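# Place the bottle upright in the shelf's lower compartment

## Task

Put the bottle in the lower compartment of the shelving unit, standing on its base with the cap pointing up. Its entire base must rest on that compartment's floor, behind the short lip at the front and in front of the higher ledge at the back.

## Robot and tools

Robot: two arms, left_arm and right_arm. Each has six revolute joints and a parallel gripper, with a camera on each wrist (cam_left_wrist and cam_right_wrist, both 672x504). Each arm base is bolted to a tilted plate. Both plates hang from one metal frame behind the arms, and for clearance warnings each plate and its half of the frame count as part of that arm. Calibrated bases: left_arm at (+0.047, +0.336, +0.441) m, right_arm at (+0.030, -0.140, +0.441) m. Sometimes an outside push nudges a loose object.

Scene frame: the origin is at table height, halfway between the nominal bases. +z points up, +x points out over the table, and left_arm sits on the +y side. Image left and right do not follow arm names. Results report end_effector_position in metres and end_effector_quat_wxyz in this frame. The position is the point between the finger pads, about 1 cm short of the tips. Expect errors of a few centimetres, more at long reach. The fingers point along the gripper's +z and close along its y.

Row layout, shared by every motion tool: 14 numbers, each from -1 to 1, always given for both arms. The first 7 are left_arm: wrist pitch, shoulder, wrist yaw, wrist roll, elbow, waist, opening. The next 7 are right_arm in the same order. The six joint numbers are scaled offsets added to the arm's current Joint targets, not absolute angles. A value of 1.0 means 2.811 rad for waist and shoulder, 2.53 for the elbow, 2.575 for wrist pitch, 8.12 for wrist yaw and 9.528 for wrist roll. A joint offset of 0 re-commands the present target. Opening is absolute: +1 fully open, -1 closed. To keep a gripper as it is, repeat its current command; a 0 means half-closed. Joint ranges in rad: waist -2.880..2.880, shoulder 0.000..3.142, elbow 0.000..3.019, wrist pitch -1.693..1.571, wrist yaw -1.571..1.571, wrist roll -2.094..2.094. True ends may differ by up to 0.084 rad. An action that pushes a joint more than 0.084 rad beyond its range is refused for both arms. A joint clipped at its end gives a 'joint sent to its limit' line.

execute_actions(actions, cameras): actions is a list of actions. Each action is a table of up to 15 rows, one row per 1/30 s step, and the last row repeats to fill 15 steps, so one action lasts 0.5 s. Every row in an action is an offset from the targets as they stood when that action began. Repeating the same row in a later action moves the joint further. An empty list just returns state and images. cameras picks the images to return: omitted, null or ["all"] returns all, [] returns none, and an unknown name voids the call.

move(target, speed, blend, opening_speed, blocking, cameras): plans joint paths toward target. target is one 14-number row, or up to 15 rows for waypoints. Every row is an offset from the Joint targets at the moment of the call, not from the previous waypoint. speed is the peak rad/s of the joint with the longest travel, 0.01 to 12.57, default 0.5; give one value or one per waypoint. blend, in rad, rounds corners at intermediate waypoints. opening_speed (0.2 or more, scale units per second) closes the fingers gradually; use a low value on fragile items. blocking=false returns after about 0.5 s while the motion continues. Paths take at least 0.5 s, and anything over 10 s stops short. The grippers move along curves, and nothing avoids obstacles or the other arm. The result adds a 'move:' line: done, off_target (resting more than 0.035 rad from target), moving, held or fault, plus limits=held if steps were held back. Being done does not mean nothing was touched.

wait(seconds 0..10, cameras) lets time pass with the last commands held. stop(cameras) brakes a running move. zoom_image(camera, region=[x0,y0,x1,y1] px, at most 504x504) enlarges part of that camera's latest image. read_manual gives only licence texts. finished_scene ends the scene for good. The bottle must then stay in place with no robot help, so let go and move away first.

Result lines: Joint positions and Joint velocities, one block per arm in the joint order above (rad, rad/s), then the finger-pad gap in m (0.094 fully open). 'within noise' means an arm is still. Joint targets are the base that later offsets count from. Tool commands shows the current gripper commands. grip_measured uses the opening scale, reads up to about 2.7 mm wide when empty, and narrower than the object when squeezing. The fingers reach full force about 0.05 below the first-touch reading (0.11 for round objects), and grip_measured keeps following the command, so it never shows a stall. To release, command well above grip_measured. grip_effort_nm is gripper motor effort, negative when closing; it is offset and not a pad force. Joint torques are in joint order, offset and noisy. Entries 1 and 5 wrap at ±28 N m. 'joint command not followed' means the clearance check altered some targets. Per-step leads and a 110 mm hand-jump cap can shorten large steps. If an arm is pushed off course or stays pressing, command its targets back past its measured positions. Camera calibration is in the setup. Wrist images can lag during motion.

Avoid: dropping the bottle, releasing it while it still moves, knocking it or anything else off the table (that fails the task), fast impacts, hard pushes, and any collision or squeeze between the two arms (that can end the scene). Don't hold loads or stretched poses for long: MOTOR HOT appears at 85 °C, and at 100 °C an OVER-TEMPERATURE FAULT drops that arm for 30 to 60 s or more. Time spent thinking still runs the simulation. Smooth, efficient motion is preferred.

Each tool is called after ">>>" as name(argument=value, ...) on one line, values as JSON.

## Session

>>> execute_actions(actions=[])

Scene clock: 0.00 s.
left_arm: end_effector_position=(+0.5761, -0.0028, +0.3246) grip_measured=+1.000 grip_effort_nm=n/a end_effector_quat_wxyz=(+0.462, +0.635, +0.493, -0.375) | right_arm: end_effector_position=(+0.3260, -0.2238, +0.2206) grip_measured=+1.000 grip_effort_nm=n/a end_effector_quat_wxyz=(+0.055, -0.546, +0.822, +0.153)
Joint names: [wrist pitch, shoulder, wrist yaw, wrist roll, elbow, waist]
Joint positions: left_arm=[-0.166 1.65 0.615 1.596 1.107 -0.438 0.094] | right_arm=[-0.302 1.093 -0.232 -1.616 0.478 -0.437 0.094]
Joint velocities: within noise
Joint torques (N m): no reading
Heat: left arm: hottest waist 27 °C; right arm: hottest elbow 28 °C.
Joint targets: left_arm=[-0.165 1.652 0.614 1.596 1.115 -0.437] | right_arm=[-0.302 1.088 -0.233 -1.616 0.481 -0.435]
Tool commands: left_gripper/opening=+1.0 right_gripper/opening=+1.0

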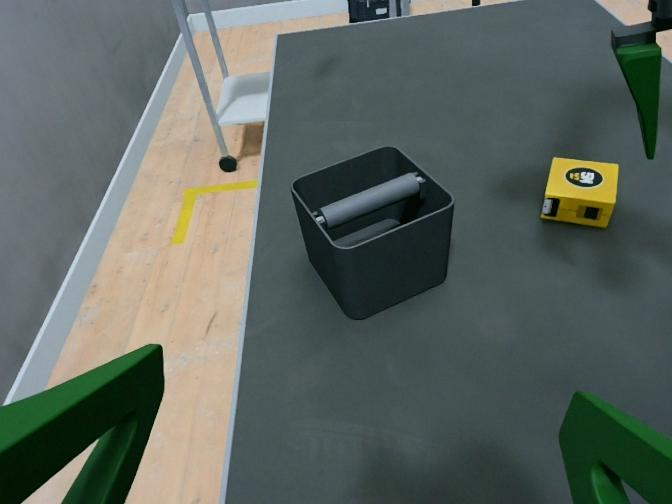

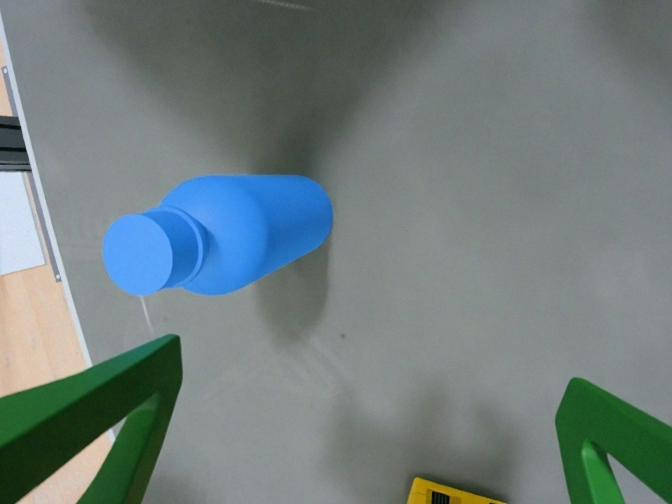

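>>> move(target=[-0.1689, -0.1608, -0.18645, 0, -0.0059, 0, 1, 0, 0, 0, 0, 0, 0, 1], speed=1.0, cameras=["cam_left_wrist"])

Scene clock: 5.90 s.
left_arm: end_effector_position=(+0.6464, +0.3161, +0.3723) grip_measured=+1.000 grip_effort_nm=-0.017 end_effector_quat_wxyz=(-0.010, +0.724, +0.672, +0.156) | right_arm: end_effector_position=(+0.3260, -0.2238, +0.2206) grip_measured=+1.000 grip_effort_nm=-0.012 end_effector_quat_wxyz=(+0.055, -0.546, +0.822, +0.153)
Joint names: [wrist pitch, shoulder, wrist yaw, wrist roll, elbow, waist]
Joint positions: left_arm=[-0.593 1.211 -0.897 1.596 1.107 -0.438 0.094] | right_arm=[-0.302 1.093 -0.232 -1.616 0.478 -0.437 0.094]
Joint velocities: within noise
Joint torques (N m): left_arm=[-0.61 -12.92 -0.31 0.04 4.08 -4.84] | right_arm=[-0.01 -7.12 -0.21 0.02 0.87 0.09]
Heat: left arm: hottest waist 27 °C; right arm: hottest elbow 28 °C.
Joint targets: left_arm=[-0.600 1.200 -0.900 1.596 1.100 -0.437] | right_arm=[-0.302 1.088 -0.233 -1.616 0.481 -0.435]
move: done
camera_calibration:
cam_left_wrist: T_world_to_cam=[[-0.964976, 0.00883607, -0.262188, 0.72504], [-0.155901, 0.784488, 0.600227, -0.333723], [0.210987, 0.62008, -0.755635, 0.0495099], [0, 0, 0, 1]] pos_world=[0.637173, 0.224696, 0.427818]
Images, in order (width x height): cam_left_wrist 672x504.

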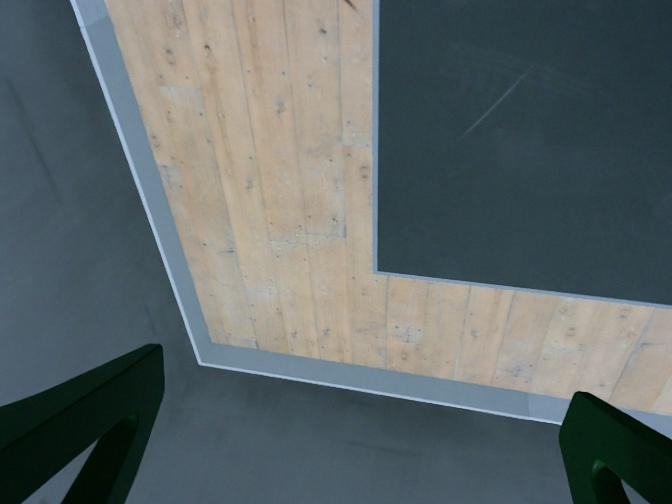

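>>> move(target=[-0.1942, 0, 0.0739, -0.1675, 0, 0, 1, 0, 0, 0, 0, 0, 0, 1], speed=1.2, cameras=["cam_left_wrist"])

Scene clock: 9.87 s.
left_arm: end_effector_position=(+0.5231, +0.2422, +0.3774) grip_measured=+1.000 grip_effort_nm=-0.027 end_effector_quat_wxyz=(-0.126, +0.175, +0.964, -0.155) | right_arm: end_effector_position=(+0.3260, -0.2238, +0.2206) grip_measured=+1.000 grip_effort_nm=-0.012 end_effector_quat_wxyz=(+0.055, -0.546, +0.822, +0.153)
Joint names: [wrist pitch, shoulder, wrist yaw, wrist roll, elbow, waist]
Joint positions: left_arm=[-1.092 1.211 -0.302 0.017 1.107 -0.438 0.094] | right_arm=[-0.302 1.093 -0.232 -1.616 0.478 -0.437 0.094]
Joint velocities: within noise
Joint torques (N m): left_arm=[-1.16 -11.99 0.16 -0.06 3.63 -4.78] | right_arm=[-0.12 -6.89 -0.22 0.03 0.87 -0.15]
Heat: left arm: hottest waist 27 °C; right arm: hottest elbow 28 °C.
Joint targets: left_arm=[-1.100 1.200 -0.300 0.000 1.100 -0.437] | right_arm=[-0.302 1.088 -0.233 -1.616 0.481 -0.435]
move: done
camera_calibration:
cam_left_wrist: T_world_to_cam=[[-0.218434, -0.935041, 0.279257, 0.241685], [-0.719593, 0.347631, 0.601114, 0.102316], [-0.659145, -0.0696482, -0.748784, 0.74483], [0, 0, 0, 1]] pos_world=[0.617369, 0.242293, 0.428721]
Images, in order (width x height): cam_left_wrist 672x504.

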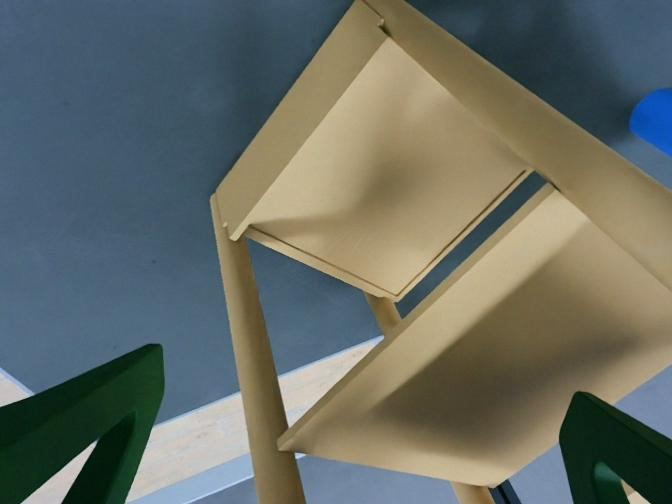

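>>> zoom_image(camera="cam_left_wrist", region=[200, 0, 672, 354])

>>> zoom_image(camera="cam_left_wrist", region=[200, 150, 672, 504])

Scaled by 1.068 from the camera's 672x504 image, which has a finer 960x720 frame.

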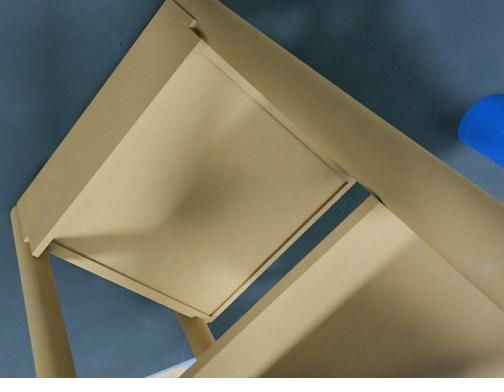

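Scaled by 1.068 from the camera's 672x504 image, which has a finer 960x720 frame.

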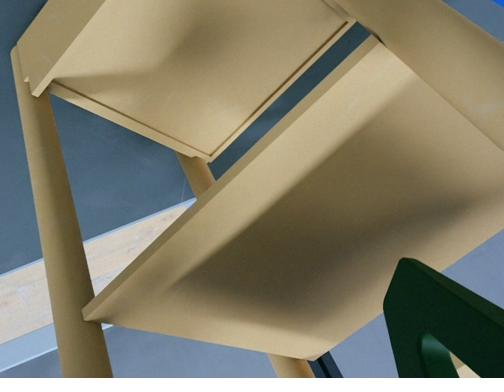

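>>> move(target=[0, 0, 0, 0, 0, 0, 1, 0, 0, -0.0821, 0.3375, 0, 0, 1], speed=1.5, cameras=["cam_right_wrist"])

Scene clock: 15.40 s.
left_arm: end_effector_position=(+0.5231, +0.2421, +0.3775) grip_measured=+1.000 grip_effort_nm=-0.037 end_effector_quat_wxyz=(-0.126, +0.174, +0.964, -0.155) | right_arm: end_effector_position=(+0.3753, -0.1437, +0.2817) grip_measured=+1.000 grip_effort_nm=-0.046 end_effector_quat_wxyz=(-0.320, +0.774, +0.443, +0.319)
Joint names: [wrist pitch, shoulder, wrist yaw, wrist roll, elbow, waist]
Joint positions: left_arm=[-1.092 1.211 -0.302 0.017 1.107 -0.438 0.094] | right_arm=[-0.302 1.093 -0.896 1.582 0.478 -0.437 0.094]
Joint velocities: within noise
Joint torques (N m): left_arm=[-1.14 -12.1 0.16 -0.08 3.63 -4.72] | right_arm=[-0.02 -7.41 -0.49 0.18 0.95 0.21]
Heat: left arm: hottest waist 28 °C; right arm: hottest elbow 28 °C.
Joint targets: left_arm=[-1.100 1.200 -0.299 0.000 1.100 -0.437] | right_arm=[-0.302 1.088 -0.899 1.599 0.481 -0.435]
move: done
camera_calibration:
cam_right_wrist: T_world_to_cam=[[-0.912138, 0.395637, 0.107125, 0.375751], [0.172794, 0.134167, 0.975777, -0.287674], [0.371681, 0.908554, -0.190743, 0.154792], [0, 0, 0, 1]] pos_world=[0.334911, -0.250701, 0.269979]
Images, in order (width x height): cam_right_wrist 672x504.

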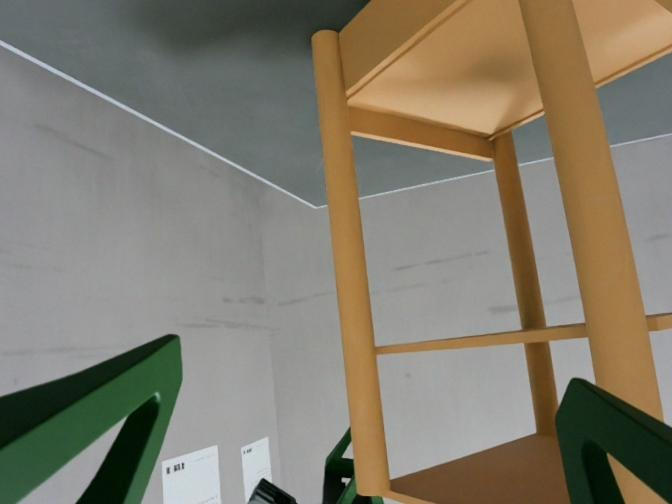

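>>> zoom_image(camera="cam_right_wrist", region=[290, 0, 672, 286])

>>> zoom_image(camera="cam_right_wrist", region=[290, 218, 672, 504])

Scaled by 1.319 from the camera's 672x504 image, which has a finer 960x720 frame.

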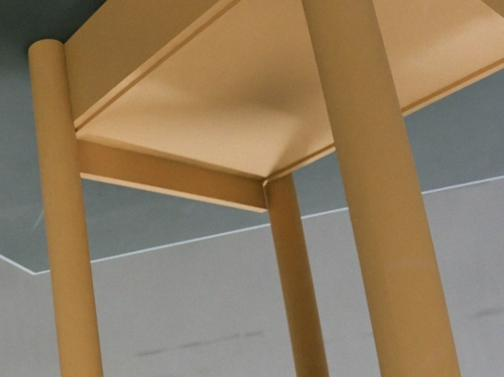

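Scaled by 1.319 from the camera's 672x504 image, which has a finer 960x720 frame.

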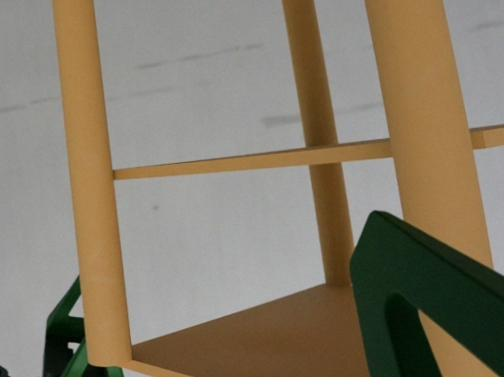

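>>> move(target=[[0, 0, 0, 0, 0, 0, 1, 0, 0, 0.0429, -0.0734, 0, -0.1184, 1], [0, 0, 0, 0, 0, 0, 1, -0.3004, 0.2243, 0.0429, -0.1561, 0.2338, -0.1184, 1]], speed=1.0, blend=0.1)

Scene clock: 23.57 s.
left_arm: end_effector_position=(+0.5231, +0.2421, +0.3775) grip_measured=+1.000 grip_effort_nm=-0.027 end_effector_quat_wxyz=(-0.126, +0.174, +0.964, -0.155) | right_arm: end_effector_position=(+0.2972, -0.3045, +0.1480) grip_measured=+1.000 grip_effort_nm=-0.051 end_effector_quat_wxyz=(-0.384, +0.489, +0.742, +0.251)
Joint names: [wrist pitch, shoulder, wrist yaw, wrist roll, elbow, waist]
Joint positions: left_arm=[-1.092 1.211 -0.302 0.017 1.107 -0.438 0.094] | right_arm=[-1.058 1.718 -0.552 0.129 1.067 -0.761 0.094]
Joint velocities: within noise
Joint torques (N m): left_arm=[-1.17 -12.1 0.15 -0.09 3.6 -4.72] | right_arm=[-1.54 -10.52 -0.01 -0.13 -0.02 -3.72]
Heat: left arm: hottest waist 28 °C; right arm: hottest elbow 28 °C.
Joint targets: left_arm=[-1.100 1.200 -0.299 0.000 1.100 -0.437] | right_arm=[-1.076 1.718 -0.551 0.112 1.072 -0.768]
move: done
camera_calibration:
cam_left_wrist: T_world_to_cam=[[-0.217653, -0.935152, 0.279495, 0.241217], [-0.719616, 0.347211, 0.601329, 0.102304], [-0.659378, -0.0702478, -0.748522, 0.745014], [0, 0, 0, 1]] pos_world=[0.617367, 0.242389, 0.428723]
cam_right_wrist: T_world_to_cam=[[-0.909036, -0.403794, -0.102974, 0.169127], [-0.158872, 0.107374, 0.981443, -0.0325871], [-0.385244, 0.908527, -0.161759, 0.525113], [0, 0, 0, 1]] pos_world=[0.350862, -0.405288, 0.13434]

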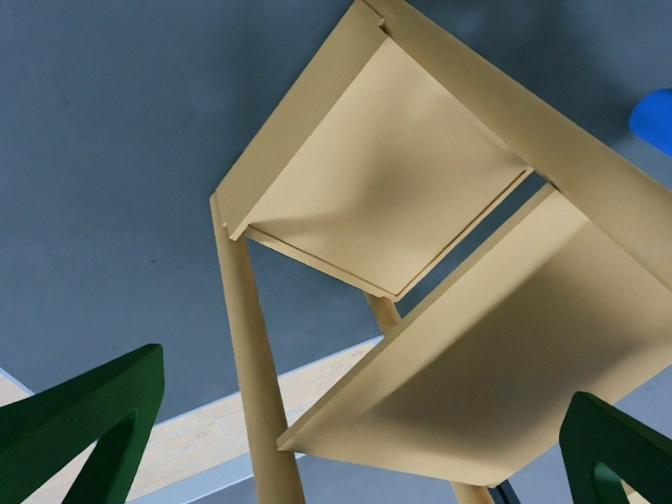

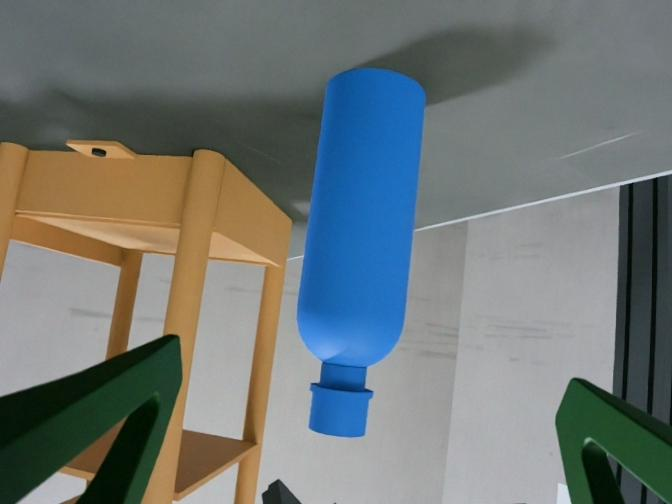

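>>> zoom_image(camera="cam_right_wrist", region=[0, 100, 330, 350])

>>> zoom_image(camera="cam_right_wrist", region=[250, 40, 500, 460])

Scaled by 1.527 from the camera's 672x504 image, which has a finer 960x720 frame.

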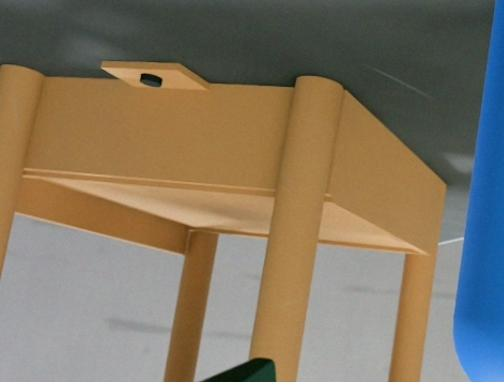

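Scaled by 1.200 from the camera's 672x504 image, which has a finer 960x720 frame.

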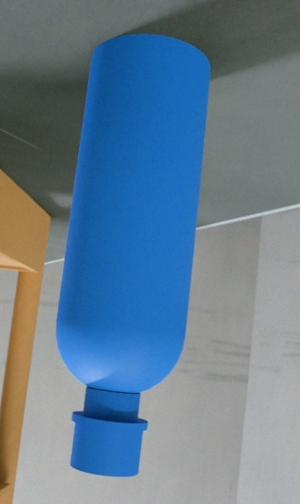

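>>> zoom_image(camera="cam_right_wrist", region=[40, 340, 330, 504])

Scaled by 1.738 from the camera's 672x504 image, which has a finer 960x720 frame.

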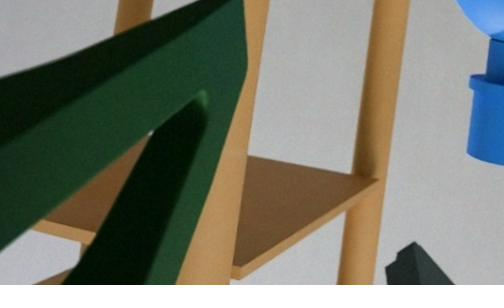

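>>> move(target=[-0.0708, 0.1794, 0.0518, -0.0647, 0.1175, 0.1286, 1, 0.1107, 0.0485, -0.0016, 0.0146, -0.0295, 0.0425, 1], speed=0.7)

Scene clock: 30.63 s.
left_arm: end_effector_position=(+0.5031, +0.2581, +0.2188) grip_measured=+1.000 grip_effort_nm=-0.042 end_effector_quat_wxyz=(-0.430, -0.248, +0.857, -0.135) | right_arm: end_effector_position=(+0.2765, -0.2476, +0.0881) grip_measured=+1.000 grip_effort_nm=-0.056 end_effector_quat_wxyz=(-0.378, +0.482, +0.749, +0.253)
Joint names: [wrist pitch, shoulder, wrist yaw, wrist roll, elbow, waist]
Joint positions: left_arm=[-1.271 1.69 0.119 -0.599 1.377 -0.079 0.094] | right_arm=[-0.799 1.85 -0.562 0.235 1.015 -0.658 0.094]
Joint velocities: within noise
Joint torques (N m): left_arm=[-2.1 -14.92 0.24 -0.13 3.47 -5.07] | right_arm=[-0.57 -9.76 -0.16 0.22 -3.71 -1.79]
Heat: left arm: hottest waist 28 °C; right arm: hottest elbow 28 °C.
Joint targets: left_arm=[-1.282 1.704 0.121 -0.616 1.397 -0.075] | right_arm=[-0.791 1.855 -0.564 0.251 0.998 -0.648]
move: done
camera_calibration:
cam_left_wrist: T_world_to_cam=[[0.55903, -0.82429, -0.0896198, -0.0424616], [-0.107254, -0.179068, 0.977973, -0.0768015], [-0.822181, -0.537105, -0.188513, 0.694193], [0, 0, 0, 1]] pos_world=[0.586252, 0.324101, 0.202169]
cam_right_wrist: T_world_to_cam=[[-0.901881, -0.414695, -0.120988, 0.164058], [-0.180451, 0.107191, 0.977726, 0.0230825], [-0.392489, 0.903625, -0.171505, 0.457437], [0, 0, 0, 1]] pos_world=[0.331666, -0.347792, 0.0757338]

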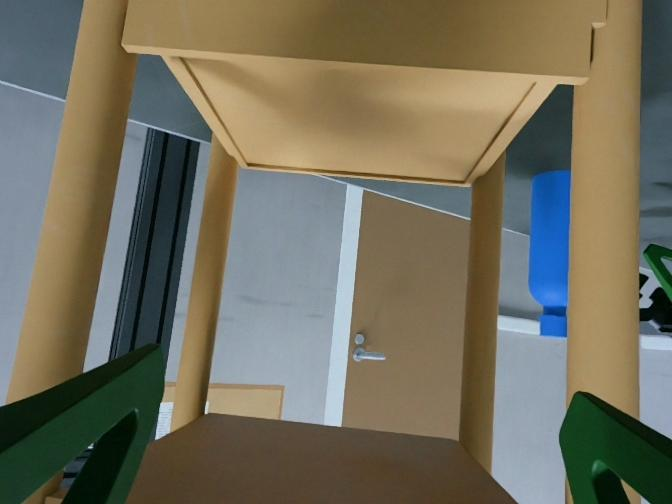

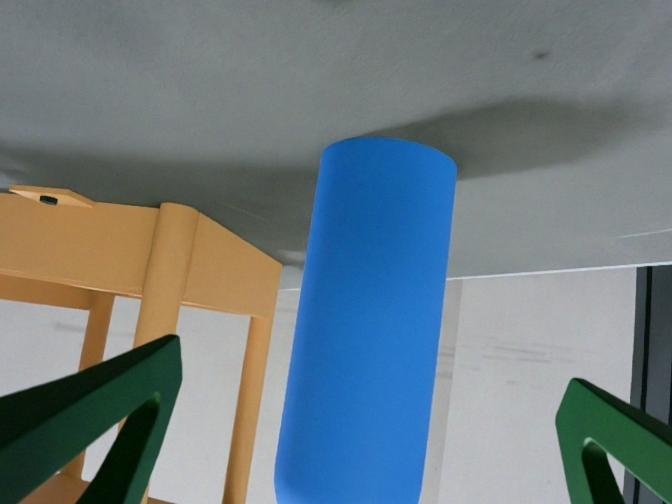

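>>> move(target=[0, 0, 0, 0, 0, 0, 1, 0.0998, 0.0082, -0.0005, 0.0145, -0.07, 0.0402, 1], speed=0.25)

Scene clock: 34.17 s.
left_arm: end_effector_position=(+0.5031, +0.2581, +0.2188) grip_measured=+1.000 grip_effort_nm=-0.037 end_effector_quat_wxyz=(-0.430, -0.248, +0.857, -0.135) | right_arm: end_effector_position=(+0.2442, -0.1734, +0.0871) grip_measured=+1.000 grip_effort_nm=-0.056 end_effector_quat_wxyz=(-0.379, +0.484, +0.747, +0.252)
Joint names: [wrist pitch, shoulder, wrist yaw, wrist roll, elbow, waist]
Joint positions: left_arm=[-1.271 1.69 0.119 -0.6 1.377 -0.079 0.094] | right_arm=[-0.542 1.871 -0.566 0.373 0.847 -0.545 0.094]
Joint velocities: within noise
Joint torques (N m): left_arm=[-2.13 -14.8 0.23 -0.13 3.45 -5.19] | right_arm=[-0.55 -7.77 -0.22 0.2 -6.23 -0.32]
Heat: left arm: hottest waist 28 °C; right arm: hottest elbow 28 °C.
Joint targets: left_arm=[-1.282 1.704 0.121 -0.616 1.397 -0.075] | right_arm=[-0.534 1.878 -0.568 0.389 0.821 -0.535]
move: done
camera_calibration:
cam_left_wrist: T_world_to_cam=[[0.559398, -0.823971, -0.0902585, -0.042597], [-0.106823, -0.179644, 0.977914, -0.0768663], [-0.821987, -0.537401, -0.188512, 0.694093], [0, 0, 0, 1]] pos_world=[0.586153, 0.324099, 0.202169]
cam_right_wrist: T_world_to_cam=[[-0.904037, -0.411397, -0.116064, 0.166265], [-0.174361, 0.107001, 0.978851, 0.00866089], [-0.390277, 0.905154, -0.168465, 0.377025], [0, 0, 0, 1]] pos_world=[0.298964, -0.273791, 0.074335]

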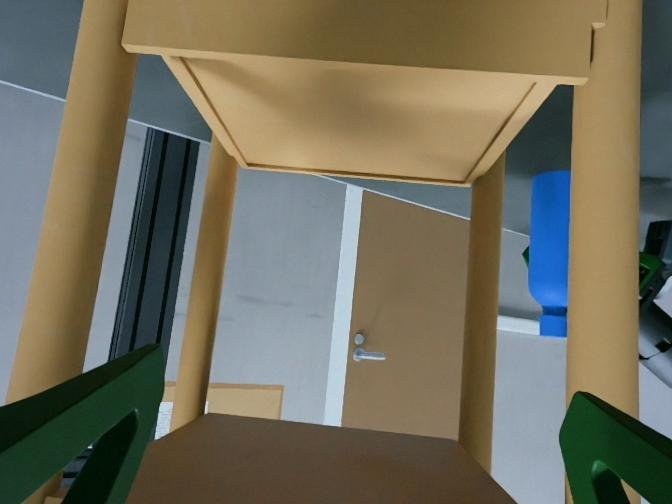

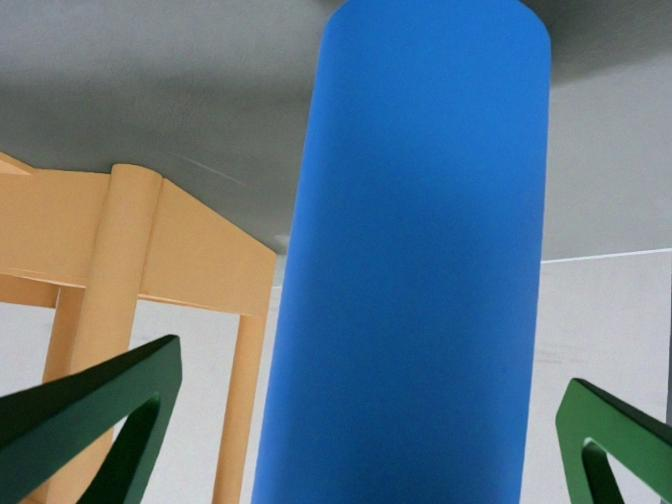

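>>> move(target=[[0, 0, 0, 0, 0, 0, 1, 0, 0, 0, 0, 0, -0.01245, 1], [0, 0, 0, 0, 0, 0, 1, 0, 0, 0, 0, 0, -0.01245, 0.08]], speed=0.25, opening_speed=0.6)

Scene clock: 37.07 s.
left_arm: end_effector_position=(+0.5031, +0.2581, +0.2188) grip_measured=+1.000 grip_effort_nm=-0.037 end_effector_quat_wxyz=(-0.430, -0.248, +0.857, -0.135) | right_arm: end_effector_position=(+0.2414, -0.1819, +0.0862) grip_measured=+0.150 grip_effort_nm=-0.999 end_effector_quat_wxyz=(-0.377, +0.496, +0.742, +0.248)
Joint names: [wrist pitch, shoulder, wrist yaw, wrist roll, elbow, waist]
Joint positions: left_arm=[-1.271 1.69 0.119 -0.6 1.377 -0.079 0.094] | right_arm=[-0.541 1.871 -0.568 0.376 0.847 -0.568 0.054]
Joint velocities: within noise
Joint torques (N m): left_arm=[-2.07 -15.03 0.21 -0.11 3.45 -5.25] | right_arm=[-0.38 -8.23 -0.13 0.17 -6.22 -1.79]
Heat: left arm: hottest waist 28 °C; right arm: hottest elbow 28 °C.
Joint targets: left_arm=[-1.282 1.704 0.121 -0.616 1.397 -0.075] | right_arm=[-0.534 1.878 -0.568 0.389 0.821 -0.570]
move: done
camera_calibration:
cam_left_wrist: T_world_to_cam=[[0.559398, -0.823971, -0.0902585, -0.042597], [-0.106823, -0.179644, 0.977914, -0.0768663], [-0.821987, -0.537401, -0.188512, 0.694093], [0, 0, 0, 1]] pos_world=[0.586153, 0.324099, 0.202169]
cam_right_wrist: T_world_to_cam=[[-0.912626, -0.396004, -0.101467, 0.16366], [-0.163282, 0.125564, 0.978556, 0.0106403], [-0.374771, 0.909623, -0.179253, 0.381416], [0, 0, 0, 1]] pos_world=[0.294041, -0.283471, 0.0745639]

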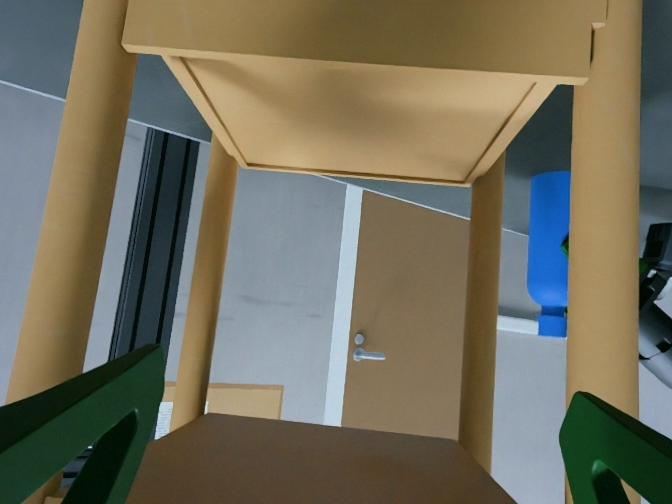

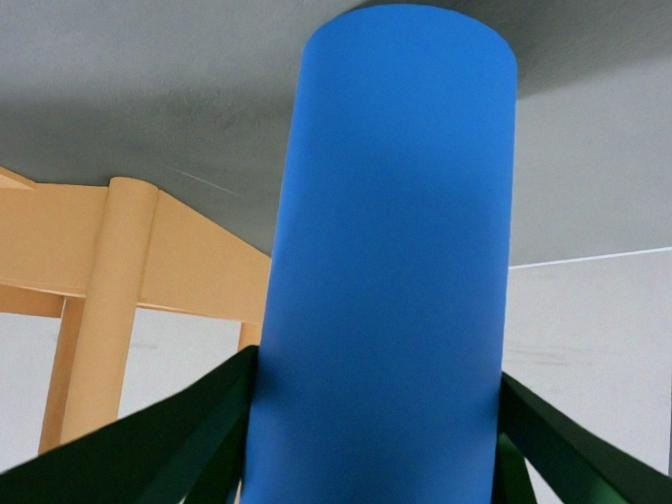

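>>> move(target=[0, 0, 0, 0, 0, 0, 1, -0.0389, -0.0859, 0, -0.0021, -0.0607, -0.0065, 0.08], speed=0.2)

Scene clock: 40.63 s.
left_arm: end_effector_position=(+0.5031, +0.2581, +0.2188) grip_measured=+1.000 grip_effort_nm=-0.042 end_effector_quat_wxyz=(-0.430, -0.248, +0.857, -0.135) | right_arm: end_effector_position=(+0.2406, -0.1825, +0.1542) grip_measured=+0.149 grip_effort_nm=-1.043 end_effector_quat_wxyz=(-0.373, +0.502, +0.742, +0.243)
Joint names: [wrist pitch, shoulder, wrist yaw, wrist roll, elbow, waist]
Joint positions: left_arm=[-1.271 1.69 0.119 -0.6 1.377 -0.079 0.094] | right_arm=[-0.606 1.658 -0.565 0.376 0.704 -0.584 0.054]
Joint velocities: within noise
Joint torques (N m): left_arm=[-2.1 -14.92 0.23 -0.11 3.47 -4.95] | right_arm=[-1.72 -9.58 -0.19 -0.05 -6.61 -1.67]
Heat: left arm: hottest waist 28 °C; right arm: hottest elbow 28 °C.
Joint targets: left_arm=[-1.282 1.704 0.121 -0.616 1.397 -0.075] | right_arm=[-0.634 1.636 -0.568 0.369 0.667 -0.588]
move: off_target (right_arm); right_arm: the elbow is farthest, 0.036 rad from its target
camera_calibration:
cam_left_wrist: T_world_to_cam=[[0.559398, -0.823971, -0.0902585, -0.042597], [-0.106823, -0.179644, 0.977914, -0.0768663], [-0.821987, -0.537401, -0.188512, 0.694093], [0, 0, 0, 1]] pos_world=[0.586153, 0.324099, 0.202169]
cam_right_wrist: T_world_to_cam=[[-0.915983, -0.390082, -0.0938699, 0.170329], [-0.160345, 0.141443, 0.976874, -0.0534082], [-0.367784, 0.909851, -0.192107, 0.394187], [0, 0, 0, 1]] pos_world=[0.29243, -0.284655, 0.143888]

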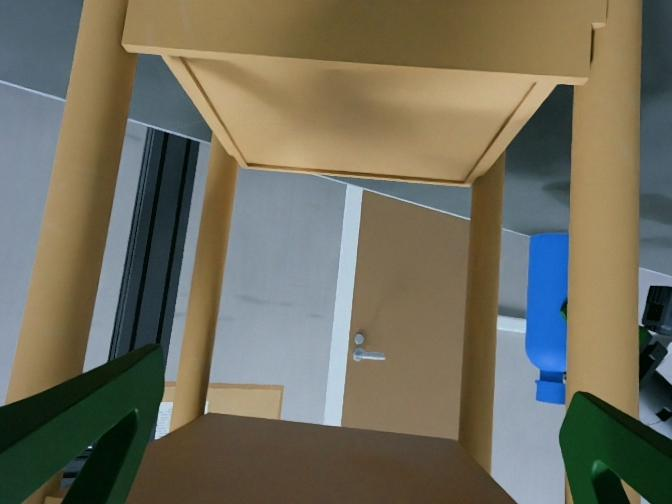

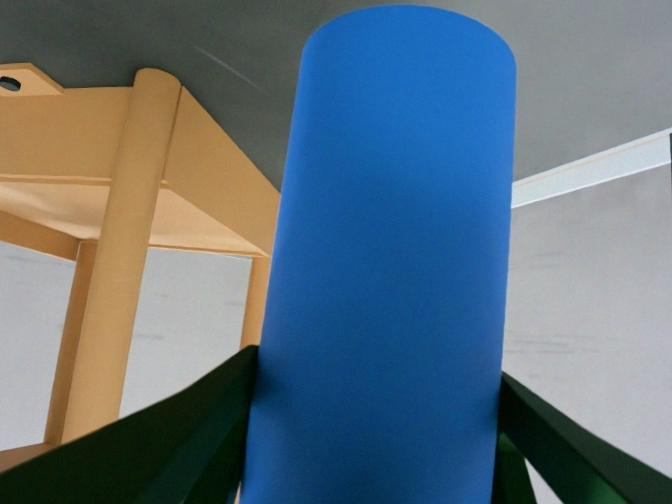

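>>> move(target=[[0, 0, 0, 0, 0, 0, 1, -0.0245, -0.0189, 0.0111, 0.0316, 0.0636, 0.1202, 0.08], [0, 0, 0, 0, 0, 0, 1, -0.0788, 0.0181, 0.0232, 0.0508, 0.1761, 0.2056, 0.08]], speed=0.4, blend=0.05)

Scene clock: 43.30 s.
left_arm: end_effector_position=(+0.5031, +0.2581, +0.2188) grip_measured=+1.000 grip_effort_nm=-0.037 end_effector_quat_wxyz=(-0.430, -0.248, +0.857, -0.135) | right_arm: end_effector_position=(+0.4316, -0.0335, +0.1628) grip_measured=+0.148 grip_effort_nm=-1.043 end_effector_quat_wxyz=(-0.404, +0.425, +0.784, +0.203)
Joint names: [wrist pitch, shoulder, wrist yaw, wrist roll, elbow, waist]
Joint positions: left_arm=[-1.271 1.69 0.119 -0.6 1.377 -0.079 0.094] | right_arm=[-0.813 1.686 -0.374 0.837 1.104 -0.025 0.054]
Joint velocities: within noise
Joint torques (N m): left_arm=[-2.11 -14.92 0.23 -0.12 3.45 -5.19] | right_arm=[-1.39 -10.99 -0.48 0.2 1.33 5.6]
Heat: left arm: hottest waist 28 °C; right arm: hottest elbow 28 °C.
Joint targets: left_arm=[-1.282 1.704 0.121 -0.616 1.397 -0.075] | right_arm=[-0.837 1.687 -0.380 0.853 1.113 -0.010]
move: done
camera_calibration:
cam_left_wrist: T_world_to_cam=[[0.559545, -0.823895, -0.0900348, -0.0427551], [-0.106748, -0.17937, 0.977973, -0.077013], [-0.821896, -0.537609, -0.188315, 0.694067], [0, 0, 0, 1]] pos_world=[0.586154, 0.324098, 0.20217]
cam_right_wrist: T_world_to_cam=[[-0.820844, -0.56525, -0.081892, 0.355347], [-0.166773, 0.100073, 0.980904, -0.0515523], [-0.546261, 0.818827, -0.176413, 0.401968], [0, 0, 0, 1]] pos_world=[0.502666, -0.123123, 0.15058]

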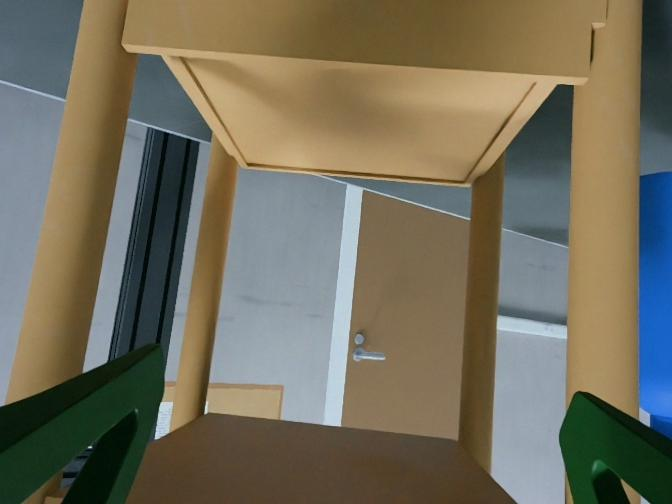

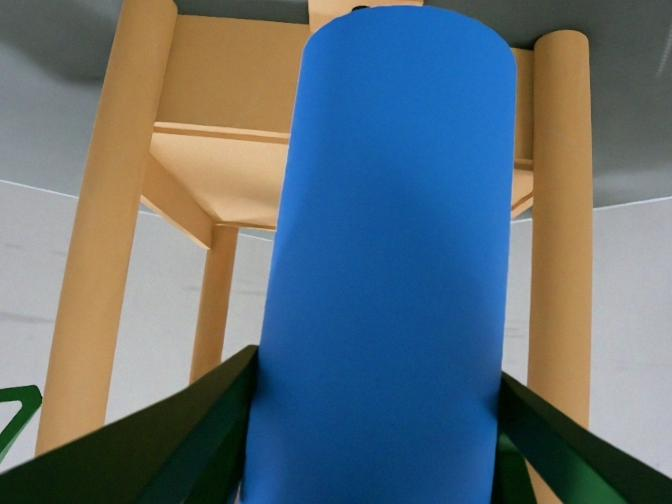

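>>> zoom_image(camera="cam_right_wrist", region=[0, 0, 504, 378])

>>> zoom_image(camera="cam_right_wrist", region=[400, 0, 672, 204])

>>> zoom_image(camera="cam_left_wrist", region=[400, 0, 672, 204])

Scaled by 1.000.

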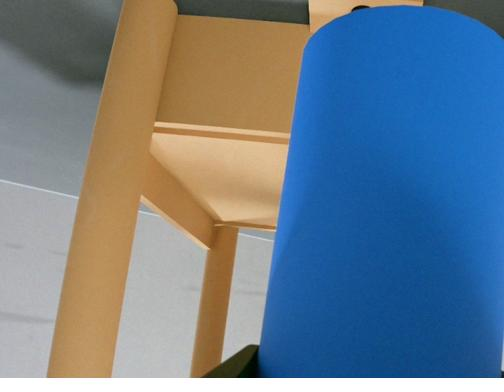

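Scaled by 1.853 from the camera's 672x504 image, which has a finer 960x720 frame.

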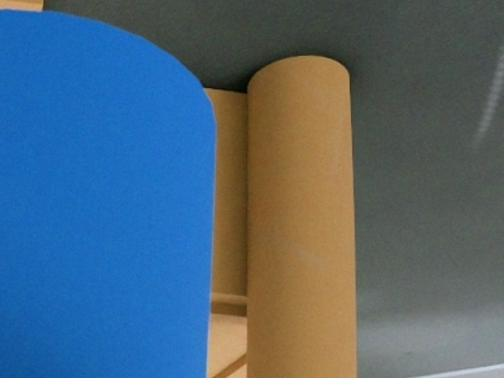

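Scaled by 1.853 from the camera's 672x504 image, which has a finer 960x720 frame.

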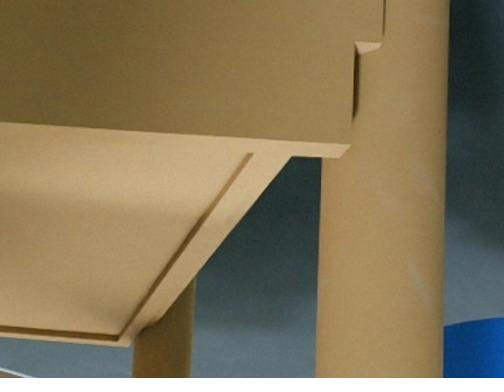

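>>> move(target=[0, 0, 0, 0, 0, 0, 1, 0.0738, 0.0121, 0.0025, 0.0091, -0.0435, 0.0349, 0.08], speed=0.15)

Scene clock: 48.50 s.
left_arm: end_effector_position=(+0.5031, +0.2581, +0.2188) grip_measured=+1.000 grip_effort_nm=-0.042 end_effector_quat_wxyz=(-0.430, -0.248, +0.857, -0.135) | right_arm: end_effector_position=(+0.3965, +0.0145, +0.1579) grip_measured=+0.148 grip_effort_nm=-1.043 end_effector_quat_wxyz=(-0.402, +0.423, +0.787, +0.203)
Joint names: [wrist pitch, shoulder, wrist yaw, wrist roll, elbow, waist]
Joint positions: left_arm=[-1.271 1.69 0.119 -0.6 1.377 -0.079 0.094] | right_arm=[-0.649 1.72 -0.353 0.923 1.011 0.062 0.054]
Joint velocities: within noise
Joint torques (N m): left_arm=[-2.15 -14.86 0.22 -0.12 3.44 -5.13] | right_arm=[-0.34 -10.17 -0.53 0.21 -0.79 7]
Heat: left arm: hottest waist 28 °C; right arm: hottest elbow 28 °C.
Joint targets: left_arm=[-1.282 1.704 0.121 -0.616 1.397 -0.075] | right_arm=[-0.647 1.721 -0.359 0.940 1.002 0.088]
move: done
camera_calibration:
cam_left_wrist: T_world_to_cam=[[0.559545, -0.823895, -0.0900348, -0.0427551], [-0.106748, -0.17937, 0.977973, -0.077013], [-0.821896, -0.537609, -0.188315, 0.694067], [0, 0, 0, 1]] pos_world=[0.586154, 0.324098, 0.20217]
cam_right_wrist: T_world_to_cam=[[-0.818162, -0.568466, -0.0863552, 0.352923], [-0.173596, 0.101034, 0.979621, -0.0545918], [-0.548156, 0.816479, -0.181346, 0.344238], [0, 0, 0, 1]] pos_world=[0.467967, -0.0749223, 0.146382]

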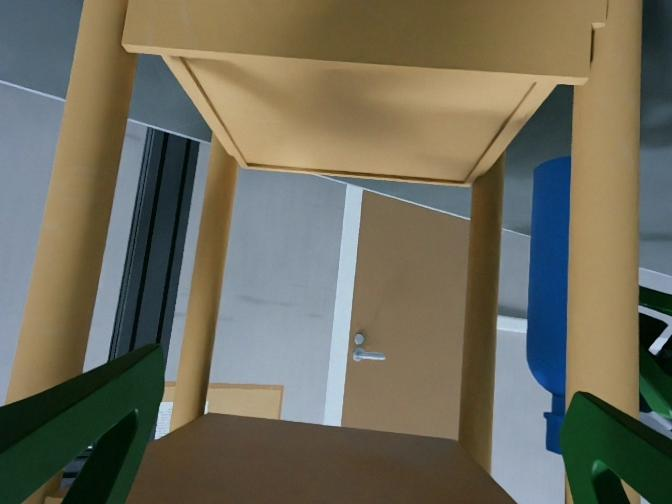

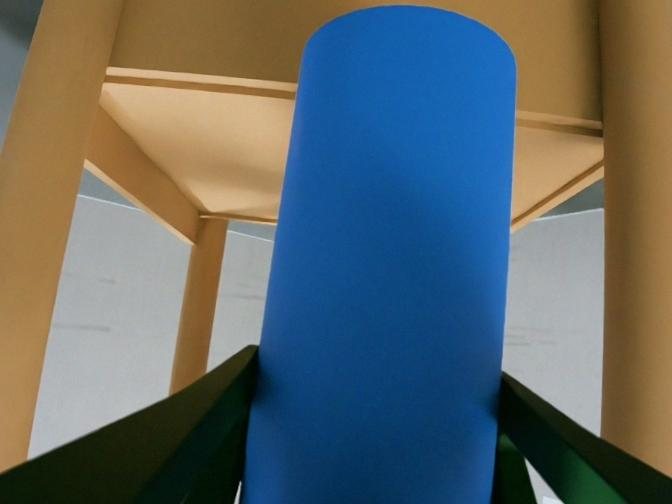

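>>> zoom_image(camera="cam_left_wrist", region=[440, 60, 672, 234])

>>> zoom_image(camera="cam_left_wrist", region=[400, 330, 632, 504])

Scaled by 2.172 from the camera's 672x504 image, which has a finer 960x720 frame.

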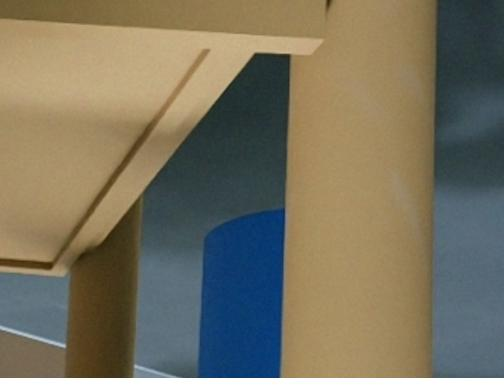

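Scaled by 2.172 from the camera's 672x504 image, which has a finer 960x720 frame.

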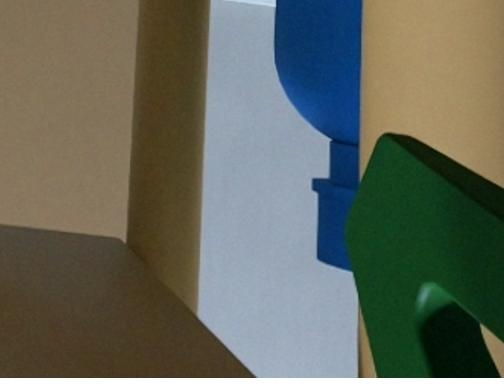

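>>> move(target=[0, 0, 0, 0, 0, 0, 1, 0.0398, 0.0154, 0.0019, 0.0070, -0.0139, 0.0271, 0.08], speed=0.12)

>>> zoom_image(camera="cam_left_wrist", region=[400, 60, 672, 264])

>>> zoom_image(camera="cam_left_wrist", region=[400, 300, 672, 504])

Scene clock: 51.20 s.
left_arm: end_effector_position=(+0.5031, +0.2581, +0.2188) grip_measured=+1.000 grip_effort_nm=-0.037 end_effector_quat_wxyz=(-0.430, -0.248, +0.857, -0.135) | right_arm: end_effector_position=(+0.3780, +0.0533, +0.1559) grip_measured=+0.148 grip_effort_nm=-1.043 end_effector_quat_wxyz=(-0.401, +0.419, +0.789, +0.206)
Joint names: [wrist pitch, shoulder, wrist yaw, wrist roll, elbow, waist]
Joint positions: left_arm=[-1.271 1.69 0.119 -0.6 1.377 -0.079 0.094] | right_arm=[-0.548 1.763 -0.337 0.99 0.977 0.137 0.054]
Joint velocities: within noise
Joint torques (N m): left_arm=[-2.13 -14.68 0.22 -0.13 3.44 -5.19] | right_arm=[-0.38 -9.35 -0.55 0.24 -1.29 7.77]
Heat: left arm: hottest waist 28 °C; right arm: hottest elbow 28 °C.
Joint targets: left_arm=[-1.282 1.704 0.121 -0.616 1.397 -0.075] | right_arm=[-0.544 1.765 -0.344 1.007 0.968 0.164]
move: done
camera_calibration:
cam_left_wrist: T_world_to_cam=[[0.559545, -0.823895, -0.0900348, -0.0427551], [-0.106748, -0.17937, 0.977973, -0.077013], [-0.821896, -0.537609, -0.188315, 0.694067], [0, 0, 0, 1]] pos_world=[0.586154, 0.324098, 0.20217]
cam_right_wrist: T_world_to_cam=[[-0.813921, -0.573135, -0.0951266, 0.359685], [-0.180615, 0.093996, 0.979052, -0.0566199], [-0.552187, 0.814052, -0.180022, 0.303418], [0, 0, 0, 1]] pos_world=[0.450073, -0.0355279, 0.144271]

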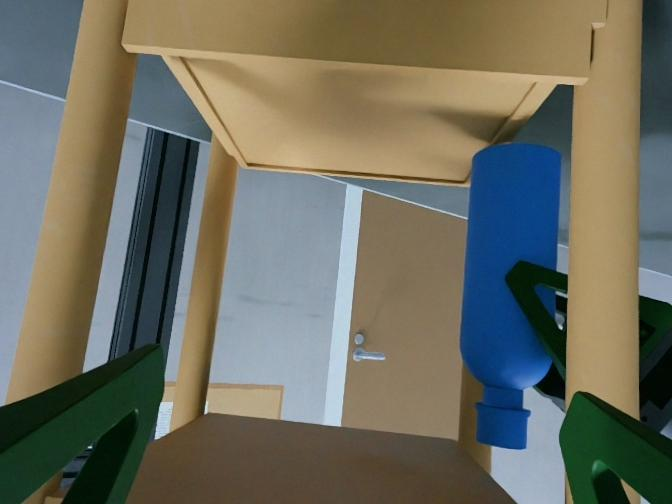

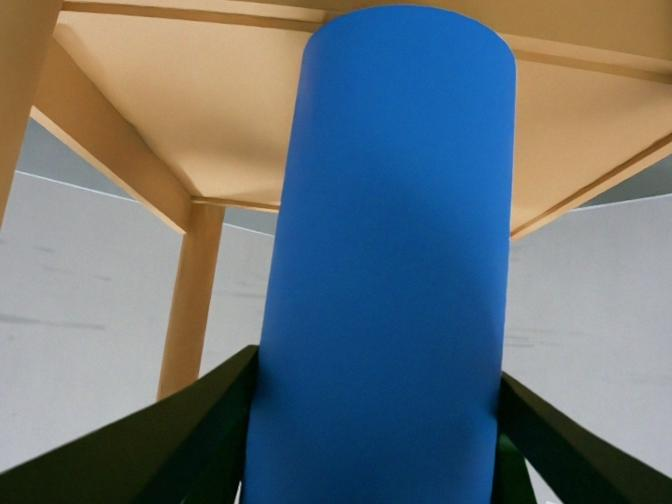

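Scaled by 1.853 from the camera's 672x504 image, which has a finer 960x720 frame.

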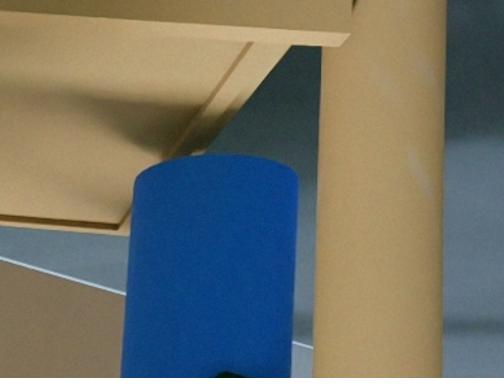

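Scaled by 1.853 from the camera's 672x504 image, which has a finer 960x720 frame.

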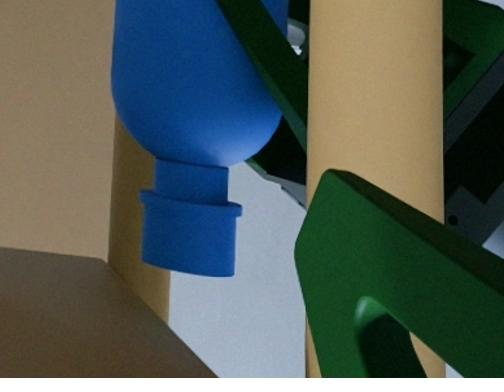

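>>> zoom_image(camera="cam_right_wrist", region=[0, 0, 340, 255])

>>> zoom_image(camera="cam_right_wrist", region=[472, 0, 672, 150])

Scaled by 1.482 from the camera's 672x504 image, which has a finer 960x720 frame.

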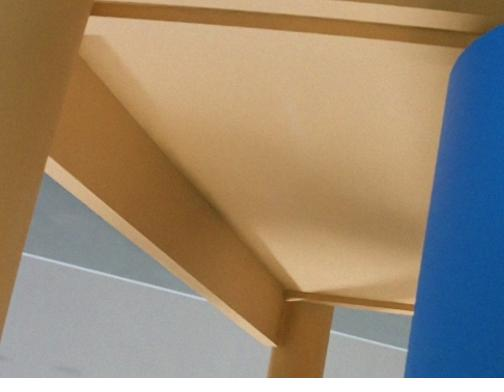

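Scaled by 2.520 from the camera's 672x504 image, which has a finer 960x720 frame.

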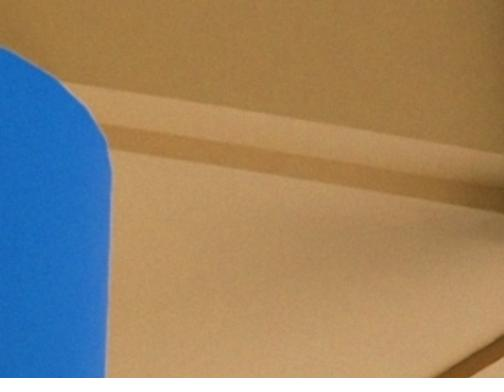

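>>> zoom_image(camera="cam_right_wrist", region=[502, 100, 672, 250])

>>> zoom_image(camera="cam_right_wrist", region=[150, 170, 290, 260])

>>> zoom_image(camera="cam_left_wrist", region=[150, 40, 350, 190])

Scaled by 2.965 from the camera's 672x504 image, which has a finer 960x720 frame.

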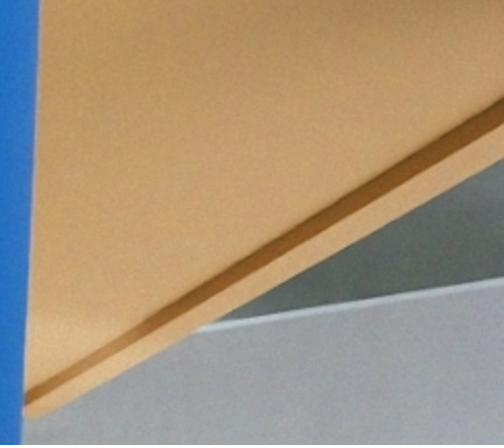

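Scaled by 3.600 from the camera's 672x504 image, which has a finer 960x720 frame.

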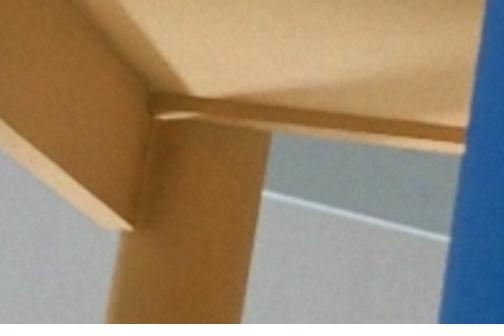

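Scaled by 2.520 from the camera's 672x504 image, which has a finer 960x720 frame.

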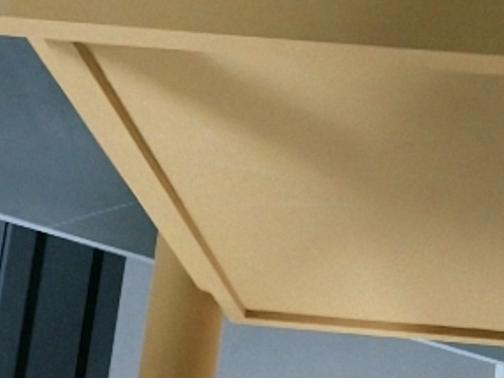

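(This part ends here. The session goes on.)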